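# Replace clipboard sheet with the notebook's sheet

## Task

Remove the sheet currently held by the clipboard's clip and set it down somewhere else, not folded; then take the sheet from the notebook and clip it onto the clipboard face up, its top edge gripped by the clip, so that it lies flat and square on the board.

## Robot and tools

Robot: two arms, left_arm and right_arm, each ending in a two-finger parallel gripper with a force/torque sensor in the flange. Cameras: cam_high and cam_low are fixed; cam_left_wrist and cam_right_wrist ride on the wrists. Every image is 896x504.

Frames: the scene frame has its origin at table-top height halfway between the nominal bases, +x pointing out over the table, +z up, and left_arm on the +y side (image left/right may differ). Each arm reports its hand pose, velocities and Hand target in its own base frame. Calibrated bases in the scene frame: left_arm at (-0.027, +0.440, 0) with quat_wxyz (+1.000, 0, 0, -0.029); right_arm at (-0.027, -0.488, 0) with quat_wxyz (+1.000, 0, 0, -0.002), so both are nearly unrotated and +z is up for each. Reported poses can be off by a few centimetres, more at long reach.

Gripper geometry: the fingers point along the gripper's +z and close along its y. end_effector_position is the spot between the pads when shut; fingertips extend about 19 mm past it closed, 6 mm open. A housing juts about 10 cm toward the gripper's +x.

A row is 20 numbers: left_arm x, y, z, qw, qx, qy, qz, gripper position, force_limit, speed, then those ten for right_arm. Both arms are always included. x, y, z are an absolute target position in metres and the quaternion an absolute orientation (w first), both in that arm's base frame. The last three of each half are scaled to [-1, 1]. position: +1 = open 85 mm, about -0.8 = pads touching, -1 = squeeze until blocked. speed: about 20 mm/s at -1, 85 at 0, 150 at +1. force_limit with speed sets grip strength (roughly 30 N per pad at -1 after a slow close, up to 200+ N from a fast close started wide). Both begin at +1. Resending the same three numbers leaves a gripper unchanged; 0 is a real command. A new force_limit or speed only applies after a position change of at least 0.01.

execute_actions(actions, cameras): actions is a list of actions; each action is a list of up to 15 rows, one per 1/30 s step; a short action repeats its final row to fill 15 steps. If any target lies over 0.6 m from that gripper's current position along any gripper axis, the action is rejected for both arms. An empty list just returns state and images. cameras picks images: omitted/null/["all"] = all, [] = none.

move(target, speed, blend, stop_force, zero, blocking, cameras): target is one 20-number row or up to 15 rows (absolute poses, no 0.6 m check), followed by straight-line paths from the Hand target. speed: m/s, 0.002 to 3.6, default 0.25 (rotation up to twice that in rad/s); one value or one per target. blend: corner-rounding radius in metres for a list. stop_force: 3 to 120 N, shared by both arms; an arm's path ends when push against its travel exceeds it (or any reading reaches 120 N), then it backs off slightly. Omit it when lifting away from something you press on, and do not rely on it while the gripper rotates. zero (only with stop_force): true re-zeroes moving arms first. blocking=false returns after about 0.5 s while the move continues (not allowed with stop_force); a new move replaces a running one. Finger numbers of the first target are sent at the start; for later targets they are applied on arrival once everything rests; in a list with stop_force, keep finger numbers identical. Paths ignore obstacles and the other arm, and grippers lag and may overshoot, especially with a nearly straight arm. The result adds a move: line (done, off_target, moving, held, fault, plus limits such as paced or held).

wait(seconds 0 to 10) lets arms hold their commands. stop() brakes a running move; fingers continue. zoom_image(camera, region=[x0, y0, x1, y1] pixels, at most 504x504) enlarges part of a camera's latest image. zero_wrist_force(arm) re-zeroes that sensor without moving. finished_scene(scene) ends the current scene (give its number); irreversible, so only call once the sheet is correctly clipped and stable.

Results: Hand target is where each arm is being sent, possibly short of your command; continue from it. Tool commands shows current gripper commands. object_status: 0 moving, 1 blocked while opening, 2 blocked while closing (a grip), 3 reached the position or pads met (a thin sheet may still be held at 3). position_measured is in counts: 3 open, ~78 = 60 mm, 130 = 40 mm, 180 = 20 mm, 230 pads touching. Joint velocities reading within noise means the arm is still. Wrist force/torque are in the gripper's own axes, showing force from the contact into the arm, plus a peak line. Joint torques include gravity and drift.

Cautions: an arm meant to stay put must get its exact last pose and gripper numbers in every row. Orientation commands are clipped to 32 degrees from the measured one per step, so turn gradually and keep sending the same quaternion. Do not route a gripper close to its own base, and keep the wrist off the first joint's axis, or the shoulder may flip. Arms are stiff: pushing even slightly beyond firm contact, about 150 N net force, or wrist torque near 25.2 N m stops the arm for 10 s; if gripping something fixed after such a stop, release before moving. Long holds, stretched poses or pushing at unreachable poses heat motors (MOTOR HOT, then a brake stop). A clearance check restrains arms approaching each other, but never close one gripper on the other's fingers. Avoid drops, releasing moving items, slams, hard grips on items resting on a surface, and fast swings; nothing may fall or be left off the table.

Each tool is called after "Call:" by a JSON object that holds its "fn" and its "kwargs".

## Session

Call:
{"fn": "execute_actions", "kwargs": {"actions": []}}

Scene clock: 0.00 s.
left_arm: end_effector_position=(+0.4325, +0.0615, +0.2917) position_measured=3 object_status=3 end_effector_quat_wxyz=(+0.642, -0.151, -0.737, +0.146) | right_arm: end_effector_position=(+0.1423, +0.3975, +0.3295) position_measured=3 object_status=3 end_effector_quat_wxyz=(-0.039, +0.815, +0.517, +0.260)
Joint positions: left_arm=[-0.097 -0.862 1.017 -0.289 -1.689 0.409] | right_arm=[5.01 -1.071 -2.091 -1.316 1.088 -2.461]
Joint velocities: within noise
Joint torques (N m): no reading
Motor temperatures (°C): left_arm=[26 35 24 33 45 38] | right_arm=[28 27 25 37 36 33]
Wrist force (N): no reading
Wrist torque (N m): no reading
Wrist force, peak (N): no reading
Hand target: left_arm +0.4325, +0.0615, +0.2917; +0.642, -0.151, -0.737, +0.146 | right_arm +0.1423, +0.3975, +0.3295; -0.039, +0.815, +0.517, +0.260
Tool commands: left_gripper/position=+1.0 left_gripper/force_limit=+1.0 left_gripper/speed=+1.0 right_gripper/position=+1.0 right_gripper/force_limit=+1.0 right_gripper/speed=+1.0

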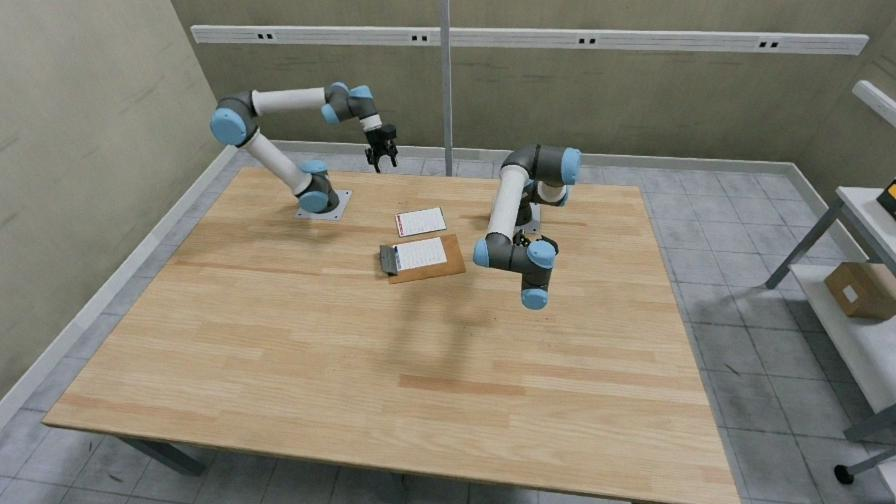

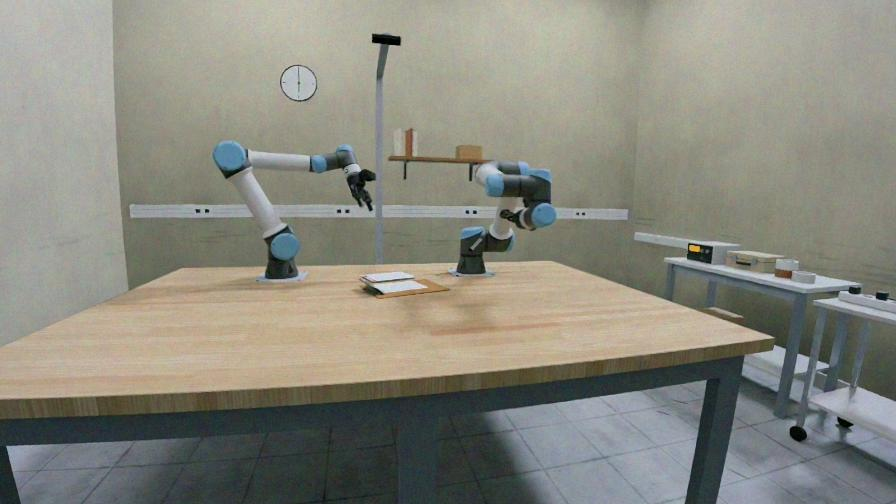

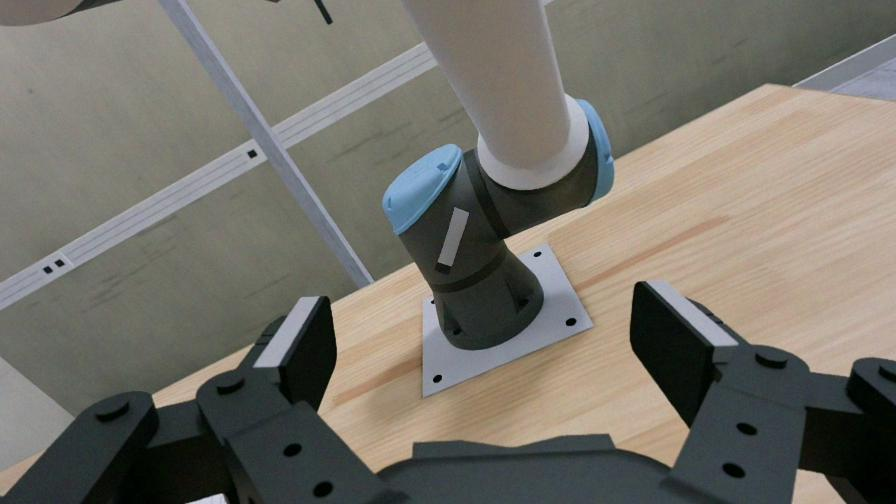

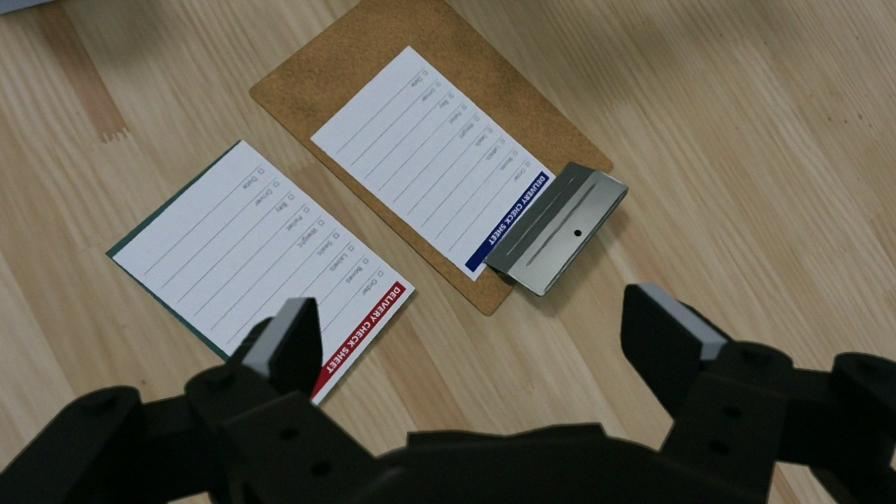

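Call:
{"fn": "move", "kwargs": {"target": [0.36,-0.25,0.28,0,0.707,-0.707,0,-1,0,-1,0.317,0.37,0.25,0,0.707,-0.707,0,-1,0,-1]}}

Scene clock: 16.30 s.
left_arm: end_effector_position=(+0.3600, -0.2500, +0.2800) position_measured=231 object_status=3 end_effector_quat_wxyz=(+0.000, +0.707, -0.707, +0.000) | right_arm: end_effector_position=(+0.3170, +0.3700, +0.2500) position_measured=231 object_status=3 end_effector_quat_wxyz=(+0.000, +0.707, -0.707, +0.000)
Joint positions: left_arm=[-0.916 -1.741 1.854 -1.684 -1.571 -2.486] | right_arm=[4.281 -1.536 -1.812 -1.365 1.571 -0.431]
Joint velocities: within noise
Joint torques (N m): left_arm=[-7.69 -11.78 -35.4 -1.17 1.48 -2.48] | right_arm=[-8.12 11.47 33.77 5.2 1.9 0.96]
Motor temperatures (°C): left_arm=[26 35 24 33 45 38] | right_arm=[28 27 25 37 36 33]
Wrist force (N): left_arm=[-3.3 0.4 -2.7] | right_arm=[1.0 0.3 0.6]
Wrist torque (N m): left_arm=[0.28 0.71 -0.16] | right_arm=[0.10 -0.22 0.04]
Wrist force, peak (N): left_arm=[-3.5 0.6 -2.7] | right_arm=[1.1 -0.3 0.9]
Hand target: left_arm +0.3600, -0.2500, +0.2800; +0.000, +0.707, -0.707, +0.000 | right_arm +0.3170, +0.3700, +0.2500; +0.000, +0.707, -0.707, +0.000
Off the commanded pose: left_arm 0.000 m, 0 deg | right_arm 0.000 m, 0 deg.
move: done

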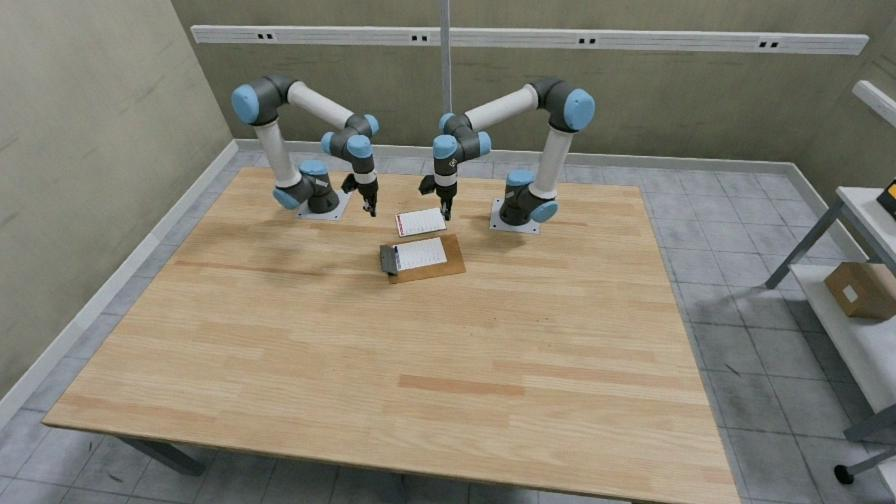

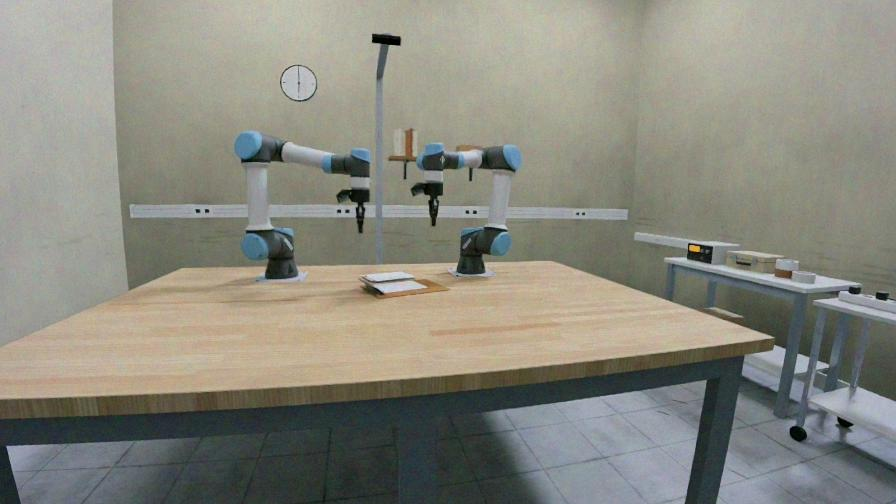

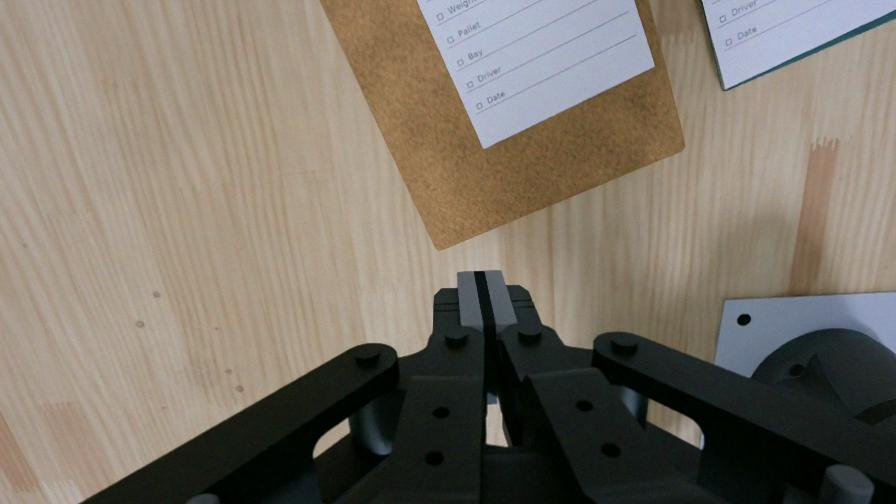

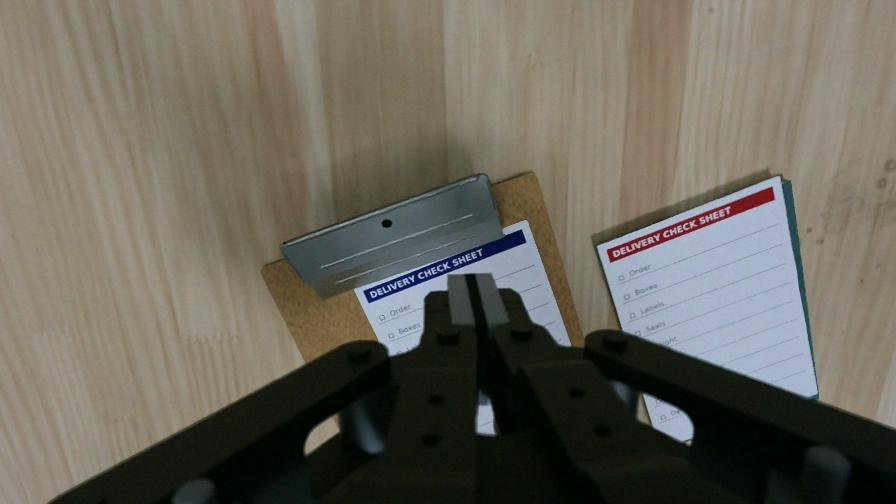

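Call:
{"fn": "move", "kwargs": {"target": [0.29,-0.32,0.14,0,0.8329,-0.5534,0,-1,0,-1,0.368,0.393,0.12,0,0.8166,-0.5771,0,-1,0,-1]}}

Scene clock: 34.07 s.
left_arm: end_effector_position=(+0.2900, -0.3200, +0.1401) position_measured=231 object_status=3 end_effector_quat_wxyz=(+0.000, +0.833, -0.553, +0.000) | right_arm: end_effector_position=(+0.3680, +0.3930, +0.1200) position_measured=231 object_status=3 end_effector_quat_wxyz=(+0.000, +0.817, -0.577, +0.000)
Joint positions: left_arm=[-1.148 -1.647 2.151 -2.074 -1.571 -3.117] | right_arm=[4.21 -1.774 -1.908 -1.03 1.571 -0.843]
Joint velocities: within noise
Joint torques (N m): left_arm=[-8.39 -14.86 -9.83 -4.62 1.67 -2.37] | right_arm=[-9.69 18.93 20.02 5.16 1.88 -1.42]
Motor temperatures (°C): left_arm=[26 35 24 33 45 38] | right_arm=[28 27 25 37 36 33]
Wrist force (N): left_arm=[-3.2 0.3 -2.3] | right_arm=[0.7 -0.3 0.6]
Wrist torque (N m): left_arm=[0.24 0.76 -0.19] | right_arm=[0.06 -0.16 0.05]
Wrist force, peak (N): left_arm=[-3.7 -0.2 -3.8] | right_arm=[0.6 -0.6 1.9]
Hand target: left_arm +0.2900, -0.3200, +0.1400; +0.000, +0.833, -0.553, +0.000 | right_arm +0.3680, +0.3930, +0.1200; +0.000, +0.817, -0.577, +0.000
Off the commanded pose: left_arm 0.000 m, 0 deg | right_arm 0.000 m, 0 deg.
move: done

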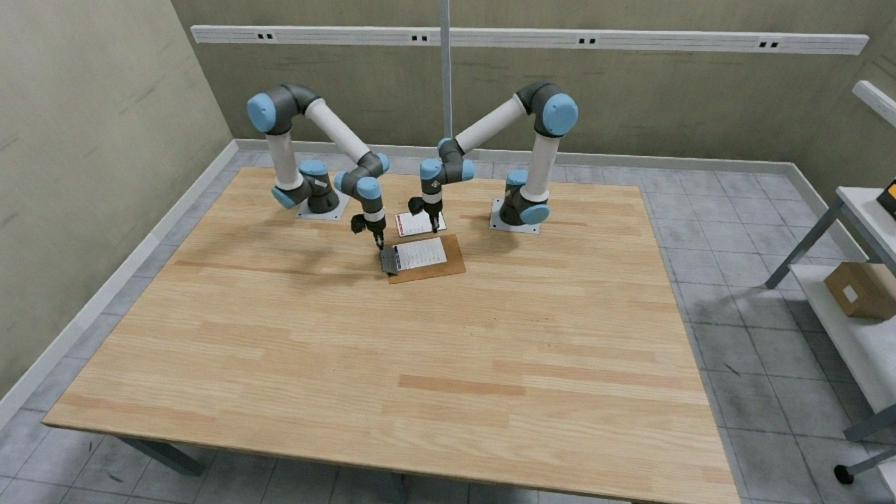

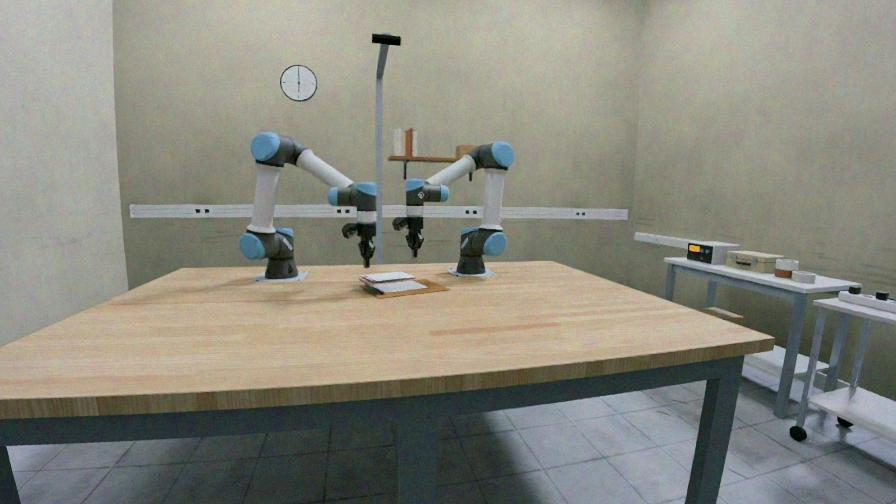

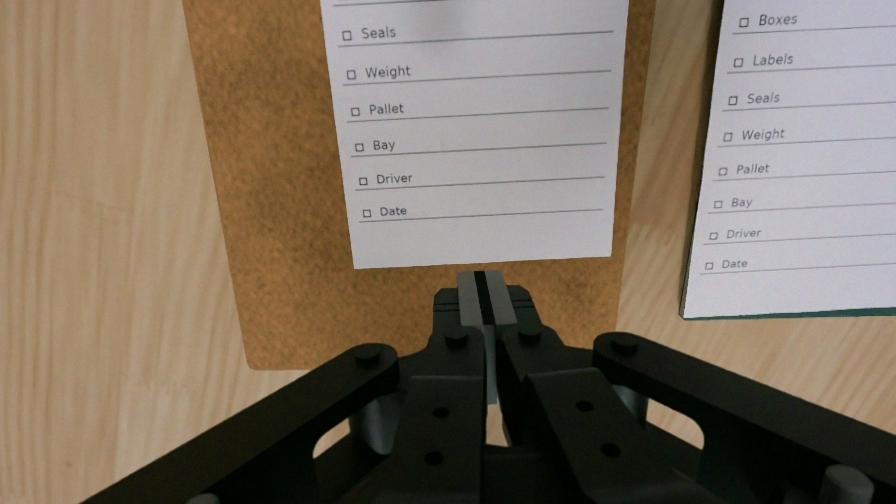

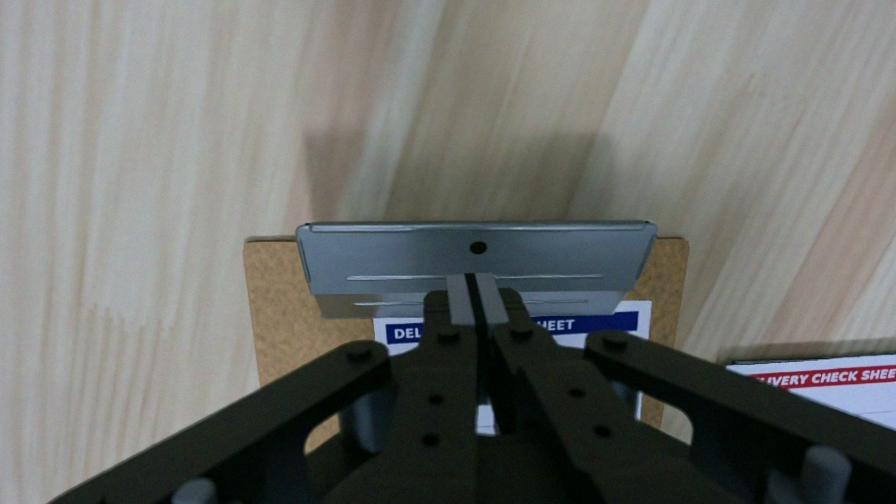

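Call:
{"fn": "move", "kwargs": {"target": [[0.289,-0.3487,0.06,0,0.8329,-0.5534,0,-1,0,-1,0.3683,0.392,0.085,0,0.8166,-0.5771,0,-1,0,-1],[0.289,-0.3487,0.04,0,0.8329,-0.5534,0,-1,0,-1,0.3683,0.392,0.068,0,0.8166,-0.5771,0,-1,0,-1]], "cameras": ["cam_left_wrist","cam_right_wrist"], "speed": [0.12,0.05]}}

Call:
{"fn": "move", "kwargs": {"target": [[0.289,-0.3487,0.04,0,0.8329,-0.5534,0,-1,0,-1,0.3683,0.392,0.062,0,0.8166,-0.5771,0,-1,0,-1],[0.289,-0.3487,0.04,0,0.8329,-0.5534,0,-1,0,-1,0.371,0.3845,0.037,0,0.8166,-0.5771,0,-1,0,-1]], "speed": 0.02, "cameras": ["cam_left_wrist","cam_right_wrist","cam_low"]}}

Call:
{"fn": "move", "kwargs": {"target": [0.289,-0.3487,0.012,0,0.8329,-0.5534,0,-1,0,-1,0.371,0.3845,0.037,0,0.8166,-0.5771,0,-1,0,-1], "speed": 0.006, "stop_force": 3, "cameras": ["cam_left_wrist"]}}

Scene clock: 72.03 s.
left_arm: end_effector_position=(+0.2890, -0.3487, +0.0401) position_measured=231 object_status=3 end_effector_quat_wxyz=(+0.000, +0.833, -0.553, +0.000) | right_arm: end_effector_position=(+0.3683, +0.3920, +0.0681) position_measured=231 object_status=3 end_effector_quat_wxyz=(+0.000, +0.817, -0.577, +0.000)
Joint positions: left_arm=[-1.178 -1.419 2.234 -2.386 -1.571 -3.146] | right_arm=[4.209 -1.848 -1.973 -0.892 1.571 -0.844]
Joint velocities: within noise
Joint torques (N m): left_arm=[-4.89 -19.43 -6.69 -4.68 0.75 -1.72] | right_arm=[-8.65 20.93 9.57 5.14 1.7 -1.16]
Motor temperatures (°C): left_arm=[26 35 24 33 45 38] | right_arm=[28 27 25 37 36 33]
Wrist force (N): left_arm=[-3.3 0.4 -2.6] | right_arm=[0.7 0.0 0.5]
Wrist torque (N m): left_arm=[0.28 0.76 -0.19] | right_arm=[0.07 -0.13 0.03]
Wrist force, peak (N): left_arm=[-3.7 0.6 -3.2] | right_arm=[1.1 -0.1 0.6]
Hand target: left_arm +0.2890, -0.3487, +0.0400; +0.000, +0.833, -0.553, +0.000 | right_arm +0.3683, +0.3920, +0.0680; +0.000, +0.817, -0.577, +0.000
Off the commanded pose: left_arm 0.000 m, 0 deg | right_arm 0.000 m, 0 deg.
move: done
Images, in order (width x height): cam_left_wrist 896x504, cam_right_wrist 896x504.

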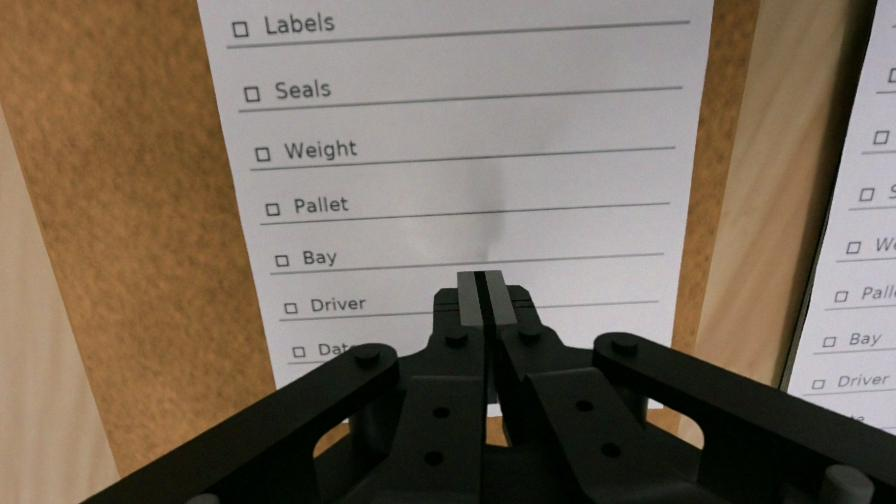

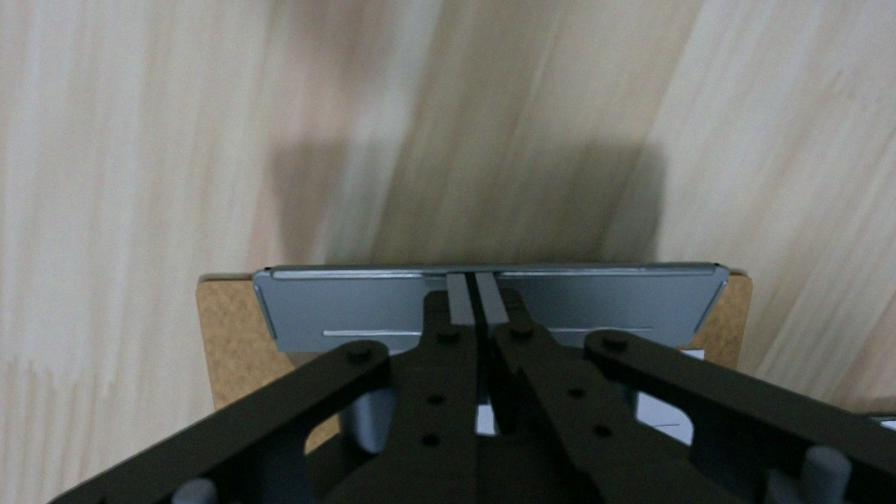

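Scene clock: 74.03 s.
left_arm: end_effector_position=(+0.2890, -0.3487, +0.0400) position_measured=231 object_status=3 end_effector_quat_wxyz=(+0.000, +0.833, -0.553, +0.000) | right_arm: end_effector_position=(+0.3710, +0.3846, +0.0372) position_measured=231 object_status=3 end_effector_quat_wxyz=(+0.000, +0.817, -0.577, +0.000)
Joint positions: left_arm=[-1.178 -1.419 2.235 -2.387 -1.571 -3.146] | right_arm=[4.197 -1.893 -2.013 -0.806 1.571 -0.856]
Joint velocities: within noise
Joint torques (N m): left_arm=[7.48 -19.81 -8.26 -4.33 1.48 2.1] | right_arm=[-10.08 -15.46 -10.63 2.02 -2.11 -1.34]
Motor temperatures (°C): left_arm=[26 35 24 33 45 38] | right_arm=[28 27 25 37 36 33]
Wrist force (N): left_arm=[-3.4 0.2 -2.4] | right_arm=[3.6 16.3 -70.6]
Wrist torque (N m): left_arm=[0.26 0.76 -0.20] | right_arm=[-0.27 -0.58 -0.10]
Wrist force, peak (N): left_arm=[-3.7 0.3 -2.6] | right_arm=[3.6 16.3 -70.6]
Hand target: left_arm +0.2890, -0.3487, +0.0400; +0.000, +0.833, -0.553, +0.000 | right_arm +0.3710, +0.3845, +0.0370; +0.000, +0.817, -0.577, +0.000
Off the commanded pose: left_arm 0.000 m, 0 deg | right_arm 0.000 m, 0 deg.
move: done
Images, in order (width x height): cam_low 896x504, cam_left_wrist 896x504, cam_right_wrist 896x504.

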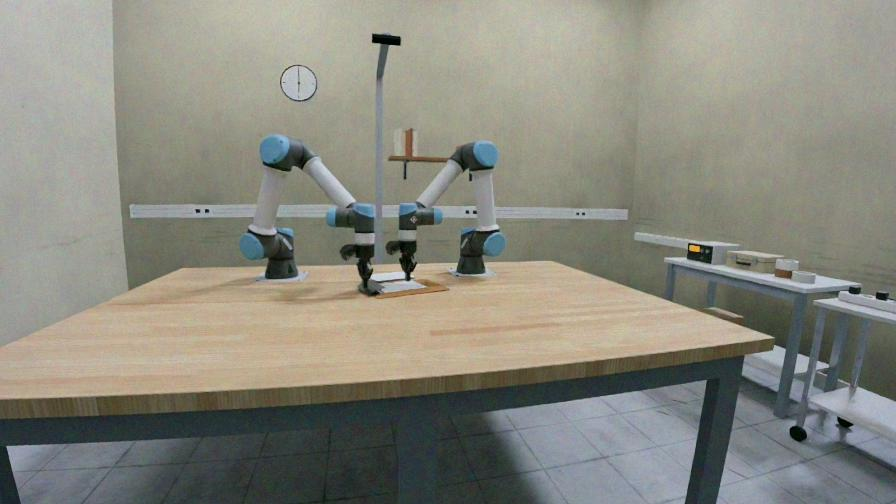

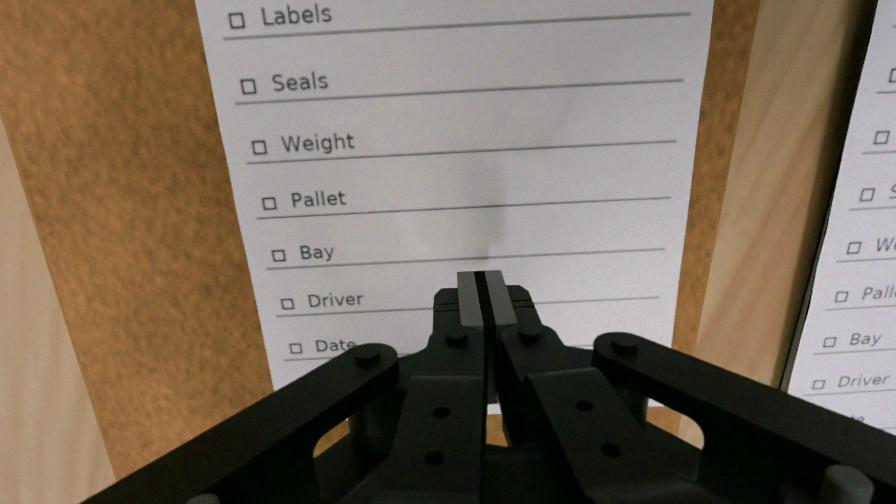

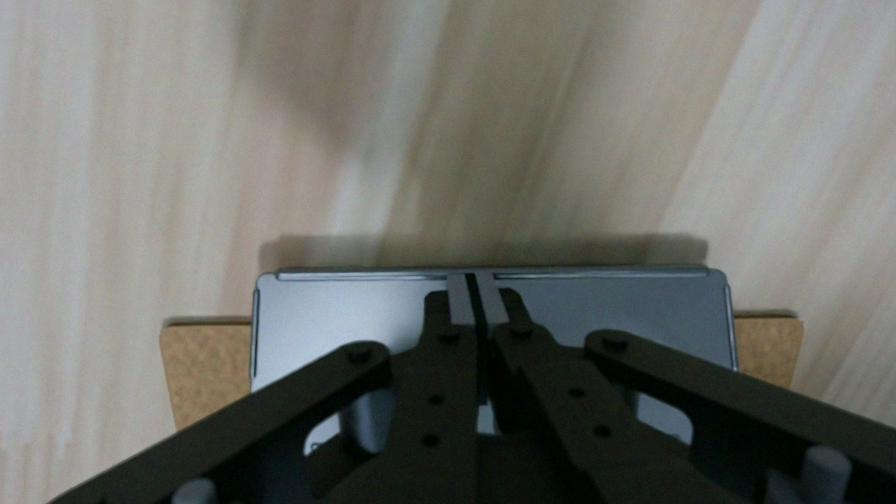

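Scene clock: 78.17 s.
left_arm: end_effector_position=(+0.2890, -0.3487, +0.0235) position_measured=231 object_status=3 end_effector_quat_wxyz=(+0.000, +0.833, -0.553, +0.000) | right_arm: end_effector_position=(+0.3710, +0.3845, +0.0370) position_measured=231 object_status=3 end_effector_quat_wxyz=(+0.000, +0.817, -0.577, +0.000)
Joint positions: left_arm=[-1.177 -1.382 2.251 -2.44 -1.571 -3.146] | right_arm=[4.197 -1.893 -2.013 -0.806 1.571 -0.856]
Joint velocities: within noise
Joint torques (N m): left_arm=[7.96 -33.35 -25.79 -1.25 1.48 2.72] | right_arm=[-2.71 -21.5 -11.83 -2.6 -5.79 -1.03]
Motor temperatures (°C): left_arm=[26 34 24 33 45 38] | right_arm=[28 27 25 37 36 33]
Wrist force (N): left_arm=[-3.2 0.2 -6.7] | right_arm=[1.8 20.8 -86.9]
Wrist torque (N m): left_arm=[0.27 0.73 -0.20] | right_arm=[-0.38 -0.77 -0.16]
Wrist force, peak (N): left_arm=[-11.5 0.9 -24.9] | right_arm=[1.4 20.4 -87.3]
Hand target: left_arm +0.2890, -0.3487, +0.0235; +0.000, +0.833, -0.553, +0.000 | right_arm +0.3710, +0.3845, +0.0370; +0.000, +0.817, -0.577, +0.000
Off the commanded pose: left_arm 0.011 m, 0 deg | right_arm 0.000 m, 0 deg.
move: contact (left_arm)
Images, in order (width x height): cam_left_wrist 896x504.

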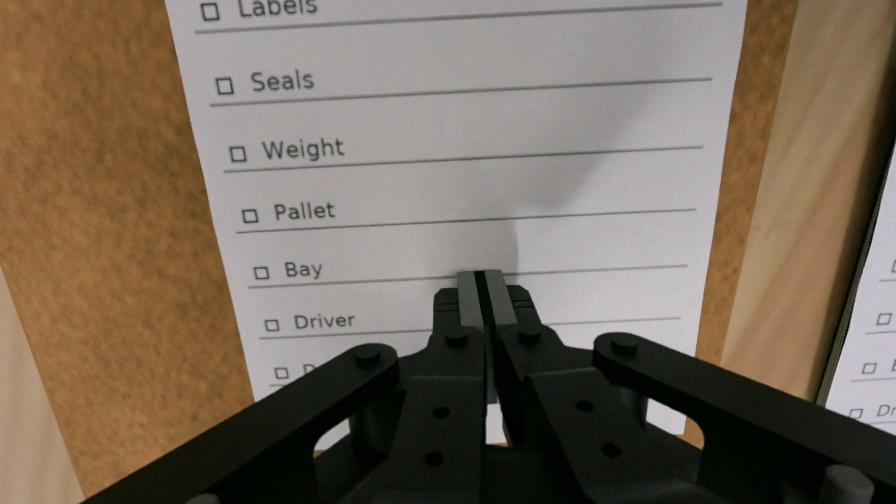

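Call:
{"fn": "move", "kwargs": {"target": [[0.289,-0.3487,0.0235,0,0.8329,-0.5534,0,-1,0,-1,0.3705,0.3855,0.0405,0,0.8166,-0.5771,0,-1,0,-1],[0.2638,-0.2888,0.0231,0,0.8329,-0.5534,0,-1,0,-1,0.3705,0.3855,0.0405,0,0.8166,-0.5771,0,-1,0,-1]], "speed": [0.02,0.05]}}

Scene clock: 88.50 s.
left_arm: end_effector_position=(+0.2638, -0.2889, +0.0231) position_measured=231 object_status=3 end_effector_quat_wxyz=(+0.000, +0.833, -0.553, +0.000) | right_arm: end_effector_position=(+0.3705, +0.3855, +0.0405) position_measured=231 object_status=3 end_effector_quat_wxyz=(+0.000, +0.817, -0.577, +0.000)
Joint positions: left_arm=[-1.178 -1.515 2.413 -2.469 -1.571 -3.147] | right_arm=[4.199 -1.888 -2.009 -0.816 1.571 -0.854]
Joint velocities: within noise
Joint torques (N m): left_arm=[-7.9 -21.54 0.17 -1.69 0.38 -2.46] | right_arm=[11.72 39.31 19.96 0.02 2 1.03]
Motor temperatures (°C): left_arm=[26 34 24 33 45 38] | right_arm=[28 27 25 37 35 33]
Wrist force (N): left_arm=[1.7 0.3 -15.7] | right_arm=[6.3 0.1 -22.6]
Wrist torque (N m): left_arm=[0.30 0.77 -0.17] | right_arm=[0.12 -0.12 0.04]
Wrist force, peak (N): left_arm=[4.3 0.4 -24.4] | right_arm=[1.7 20.8 -87.0]
Hand target: left_arm +0.2638, -0.2888, +0.0231; +0.000, +0.833, -0.553, +0.000 | right_arm +0.3705, +0.3855, +0.0405; +0.000, +0.817, -0.577, +0.000
Off the commanded pose: left_arm 0.000 m, 0 deg | right_arm 0.000 m, 0 deg.
move: done

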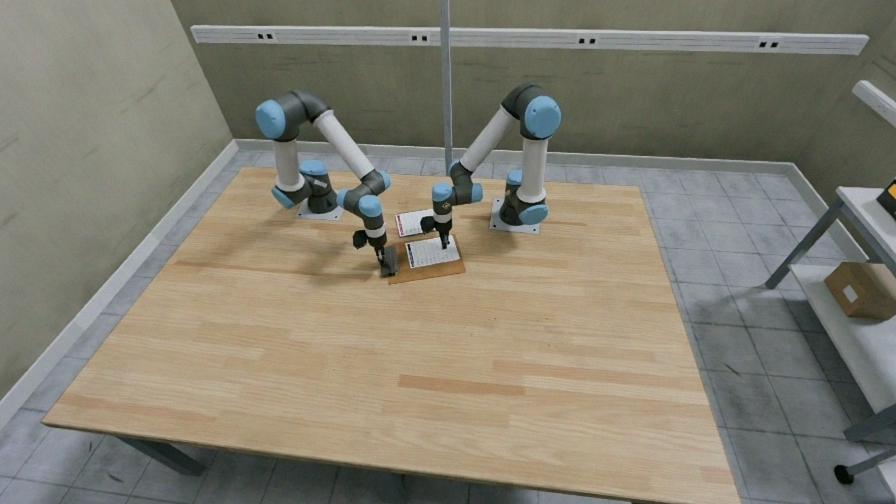

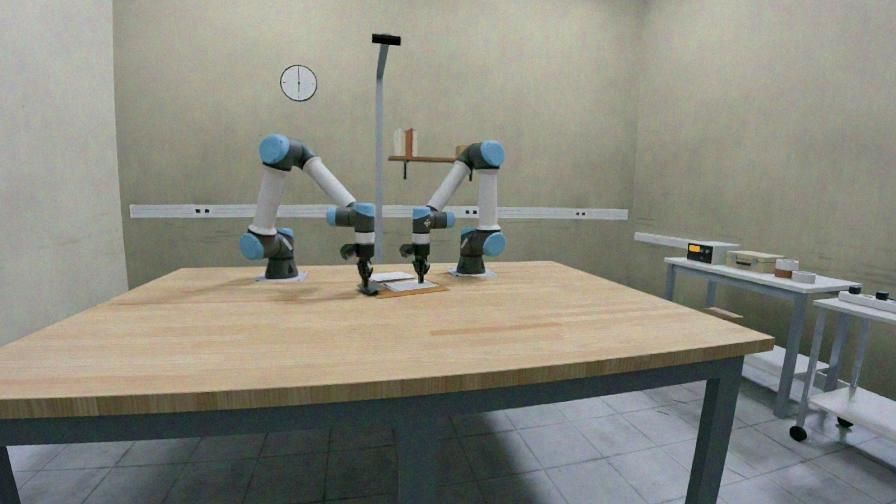

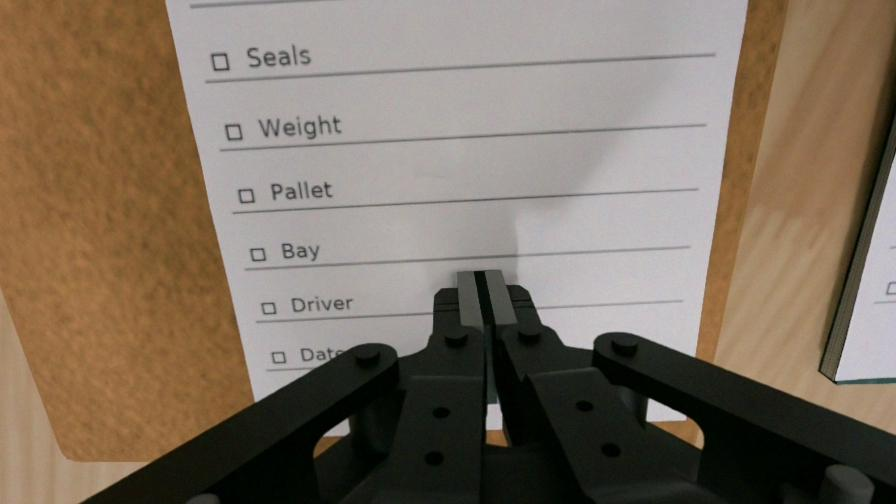

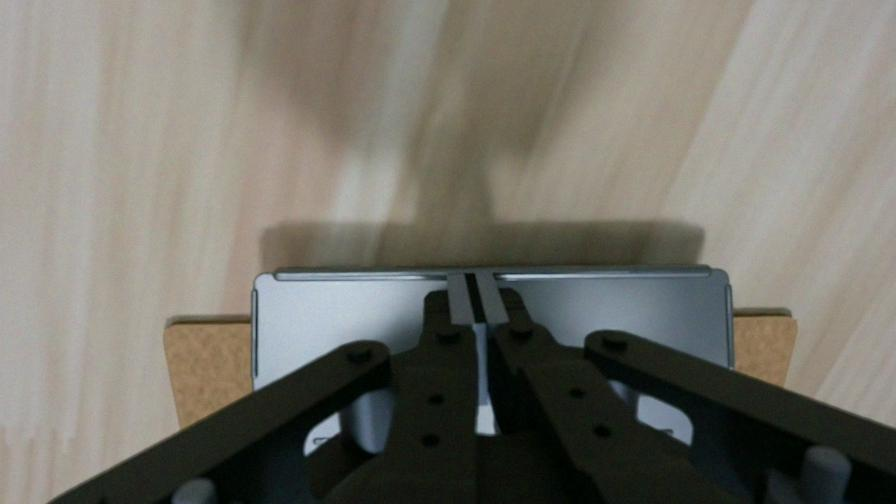

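Call:
{"fn": "move", "kwargs": {"target": [[0.2638,-0.2889,0.035,0,0.8329,-0.5534,0,-1,0,-1,0.3705,0.3855,0.0405,0,0.8166,-0.5771,0,-1,0,-1],[0.2555,-0.3466,0.029,0,0.8329,-0.5534,0,-1,0,-1,0.3705,0.3855,0.0405,0,0.8166,-0.5771,0,-1,0,-1]], "cameras": [], "speed": 0.1}}

Call:
{"fn": "move", "kwargs": {"target": [[0.2555,-0.3466,0.0232,0,0.8329,-0.5534,0,-1,0,-1,0.3705,0.3855,0.0405,0,0.8166,-0.5771,0,-1,0,-1],[0.3938,-0.2885,0.0231,0,0.8329,-0.5534,0,-1,0,-1,0.3705,0.3855,0.0405,0,0.8166,-0.5771,0,-1,0,-1]], "speed": [0.01,0.06], "cameras": ["cam_high","cam_left_wrist","cam_right_wrist"]}}

Scene clock: 110.40 s.
left_arm: end_effector_position=(+0.2555, -0.3464, +0.0290) position_measured=231 object_status=3 end_effector_quat_wxyz=(+0.000, +0.833, -0.553, +0.000) | right_arm: end_effector_position=(+0.3705, +0.3855, +0.0405) position_measured=231 object_status=3 end_effector_quat_wxyz=(+0.000, +0.817, -0.577, +0.000)
Joint positions: left_arm=[-1.25 -1.442 2.305 -2.434 -1.571 -3.219] | right_arm=[4.199 -1.888 -2.009 -0.816 1.571 -0.854]
Joint velocities: within noise
Joint torques (N m): left_arm=[-7.61 -17.18 -27.57 -4.53 1.42 -3.17] | right_arm=[9.72 37.97 14.96 1.35 -0.55 1.35]
Motor temperatures (°C): left_arm=[26 34 24 33 45 38] | right_arm=[28 27 25 37 35 33]
Wrist force (N): left_arm=[-3.3 0.7 -2.7] | right_arm=[6.4 0.1 -22.6]
Wrist torque (N m): left_arm=[0.35 0.73 -0.19] | right_arm=[0.12 -0.12 0.04]
Wrist force, peak (N): left_arm=[1.7 0.4 -15.1] | right_arm=[6.9 0.3 -23.0]
Hand target: left_arm +0.2555, -0.3466, +0.0290; +0.000, +0.833, -0.553, +0.000 | right_arm +0.3705, +0.3855, +0.0405; +0.000, +0.817, -0.577, +0.000
Off the commanded pose: left_arm 0.000 m, 0 deg | right_arm 0.000 m, 0 deg.
move: done
No camera images: "cameras" was empty.

Scene clock: 114.00 s.
left_arm: end_effector_position=(+0.3937, -0.2886, +0.0231) position_measured=231 object_status=3 end_effector_quat_wxyz=(+0.000, +0.833, -0.553, +0.000) | right_arm: end_effector_position=(+0.3705, +0.3855, +0.0405) position_measured=231 object_status=3 end_effector_quat_wxyz=(+0.000, +0.817, -0.577, +0.000)
Joint positions: left_arm=[-0.909 -1.311 2.155 -2.415 -1.571 -2.878] | right_arm=[4.199 -1.888 -2.009 -0.816 1.571 -0.854]
Joint velocities: within noise
Joint torques (N m): left_arm=[18.27 -4.73 -13.77 1.58 3.59 2.89] | right_arm=[-5.97 33.79 12.07 -0.67 -0.17 1.14]
Motor temperatures (°C): left_arm=[26 34 24 33 45 38] | right_arm=[28 27 25 37 35 33]
Wrist force (N): left_arm=[-3.5 16.5 -43.0] | right_arm=[-4.7 -2.7 -23.5]
Wrist torque (N m): left_arm=[0.08 0.77 -0.15] | right_arm=[0.27 -0.42 0.03]
Wrist force, peak (N): left_arm=[-3.5 16.5 -43.0] | right_arm=[-2.8 -1.3 -24.1]
Hand target: left_arm +0.3938, -0.2885, +0.0231; +0.000, +0.833, -0.553, +0.000 | right_arm +0.3705, +0.3855, +0.0405; +0.000, +0.817, -0.577, +0.000
Off the commanded pose: left_arm 0.000 m, 0 deg | right_arm 0.000 m, 0 deg.
move: done
Images, in order (width x height): cam_high 896x504, cam_left_wrist 896x504, cam_right_wrist 896x504.

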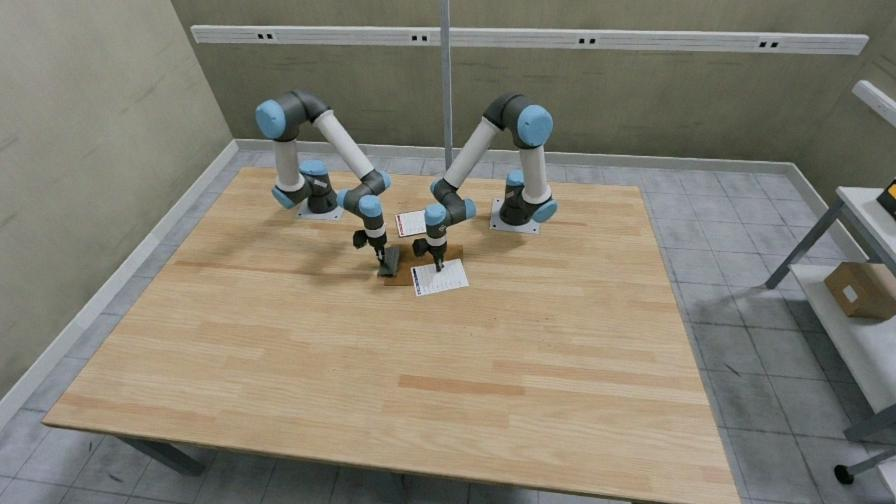

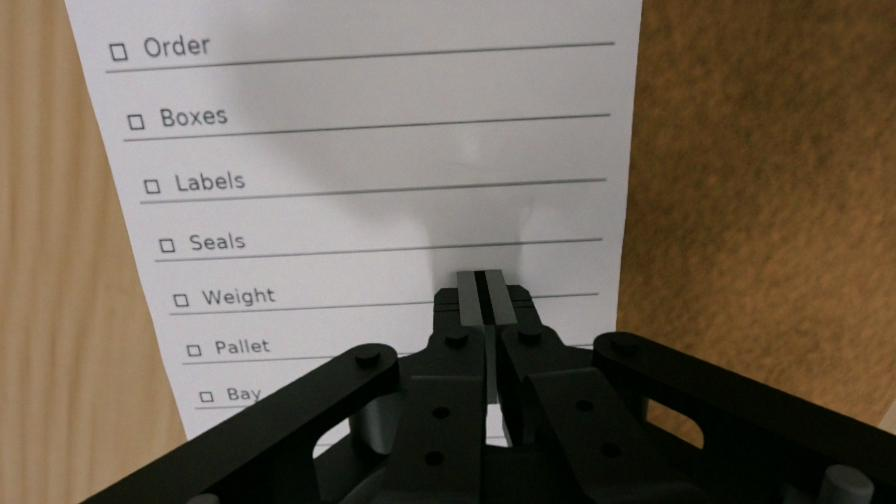

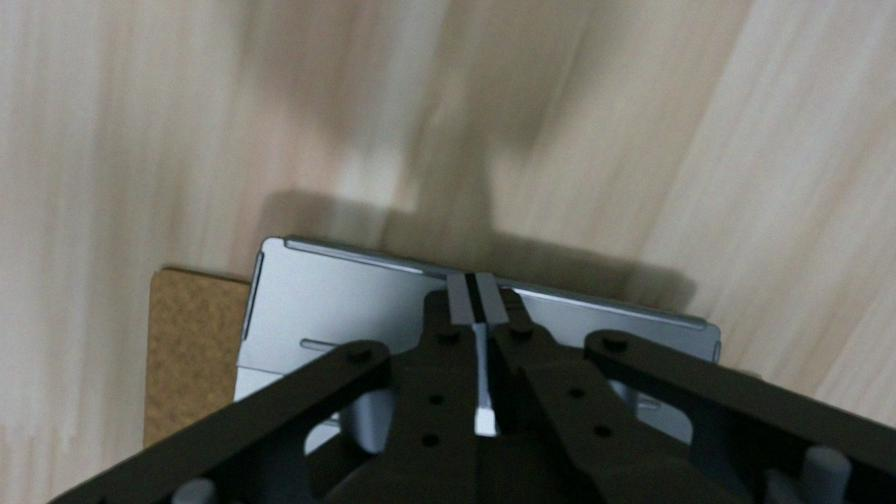

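Call:
{"fn": "move", "kwargs": {"target": [[0.3937,-0.2886,0.05,0,0.8329,-0.5534,0,-1,0,-1,0.3705,0.3855,0.0405,0,0.8166,-0.5771,0,-1,0,-1],[0.472,-0.2557,0.05,0,0.8329,-0.5534,0,-1,0,-1,0.3705,0.3855,0.0405,0,0.8166,-0.5771,0,-1,0,-1],[0.472,-0.2557,0.03,0,0.8329,-0.5534,0,-1,0,-1,0.3705,0.3855,0.0405,0,0.8166,-0.5771,0,-1,0,-1]], "cameras": ["cam_left_wrist"], "speed": 0.12}}

Call:
{"fn": "move", "kwargs": {"target": [0.472,-0.2557,0.01,0,0.8329,-0.5534,0,-1,0,-1,0.3705,0.3855,0.0405,0,0.8166,-0.5771,0,-1,0,-1], "cameras": ["cam_left_wrist"], "speed": 0.006, "stop_force": 3}}

Scene clock: 130.80 s.
left_arm: end_effector_position=(+0.4720, -0.2557, +0.0301) position_measured=231 object_status=3 end_effector_quat_wxyz=(+0.000, +0.833, -0.553, +0.000) | right_arm: end_effector_position=(+0.3705, +0.3855, +0.0405) position_measured=231 object_status=3 end_effector_quat_wxyz=(+0.000, +0.817, -0.577, +0.000)
Joint positions: left_arm=[-0.747 -1.231 2.012 -2.352 -1.571 -2.716] | right_arm=[4.199 -1.888 -2.009 -0.816 1.571 -0.854]
Joint velocities: within noise
Joint torques (N m): left_arm=[10.77 -30.23 -6.02 -4.59 -1.23 2.95] | right_arm=[-4.91 17.82 6.71 -2.27 -0.31 1.09]
Motor temperatures (°C): left_arm=[26 34 24 33 45 38] | right_arm=[28 27 25 37 35 33]
Wrist force (N): left_arm=[-3.1 0.0 -2.7] | right_arm=[-4.1 -2.6 -23.3]
Wrist torque (N m): left_arm=[0.21 0.71 -0.15] | right_arm=[0.27 -0.41 0.04]
Wrist force, peak (N): left_arm=[-4.0 17.9 -44.0] | right_arm=[-4.4 -2.8 -23.5]
Hand target: left_arm +0.4720, -0.2557, +0.0300; +0.000, +0.833, -0.553, +0.000 | right_arm +0.3705, +0.3855, +0.0405; +0.000, +0.817, -0.577, +0.000
Off the commanded pose: left_arm 0.000 m, 0 deg | right_arm 0.000 m, 0 deg.
move: done
Images, in order (width x height): cam_left_wrist 896x504.

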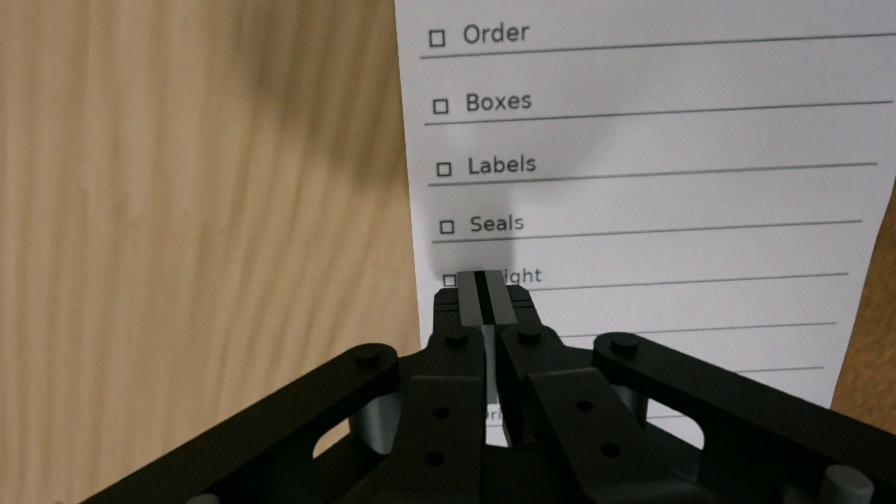

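Scene clock: 133.23 s.
left_arm: end_effector_position=(+0.4720, -0.2557, +0.0237) position_measured=231 object_status=3 end_effector_quat_wxyz=(+0.000, +0.833, -0.553, +0.000) | right_arm: end_effector_position=(+0.3705, +0.3855, +0.0405) position_measured=231 object_status=3 end_effector_quat_wxyz=(+0.000, +0.817, -0.577, +0.000)
Joint positions: left_arm=[-0.747 -1.219 2.017 -2.369 -1.571 -2.716] | right_arm=[4.199 -1.888 -2.009 -0.816 1.571 -0.854]
Joint velocities: within noise
Joint torques (N m): left_arm=[7.11 -42.07 -26.49 -1.13 -0.81 2.94] | right_arm=[-4.96 15.62 4.77 -2.45 -0.19 0.86]
Motor temperatures (°C): left_arm=[26 34 24 33 45 38] | right_arm=[28 27 25 37 35 33]
Wrist force (N): left_arm=[-3.3 0.3 -7.5] | right_arm=[-4.1 -2.7 -23.3]
Wrist torque (N m): left_arm=[0.22 0.69 -0.16] | right_arm=[0.25 -0.43 0.04]
Wrist force, peak (N): left_arm=[-5.5 1.2 -14.5] | right_arm=[-4.3 -2.8 -23.6]
Hand target: left_arm +0.4720, -0.2557, +0.0237; +0.000, +0.833, -0.553, +0.000 | right_arm +0.3705, +0.3855, +0.0405; +0.000, +0.817, -0.577, +0.000
Off the commanded pose: left_arm 0.014 m, 0 deg | right_arm 0.000 m, 0 deg.
move: contact (left_arm)
Images, in order (width x height): cam_left_wrist 896x504.

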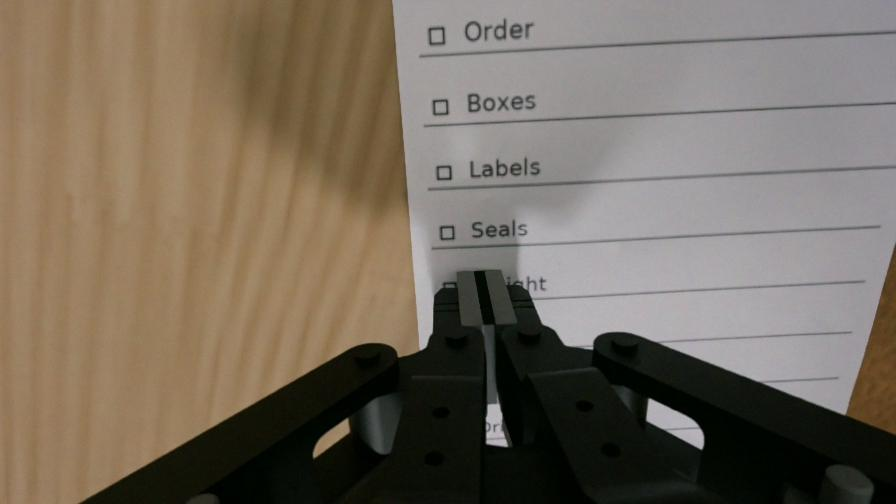

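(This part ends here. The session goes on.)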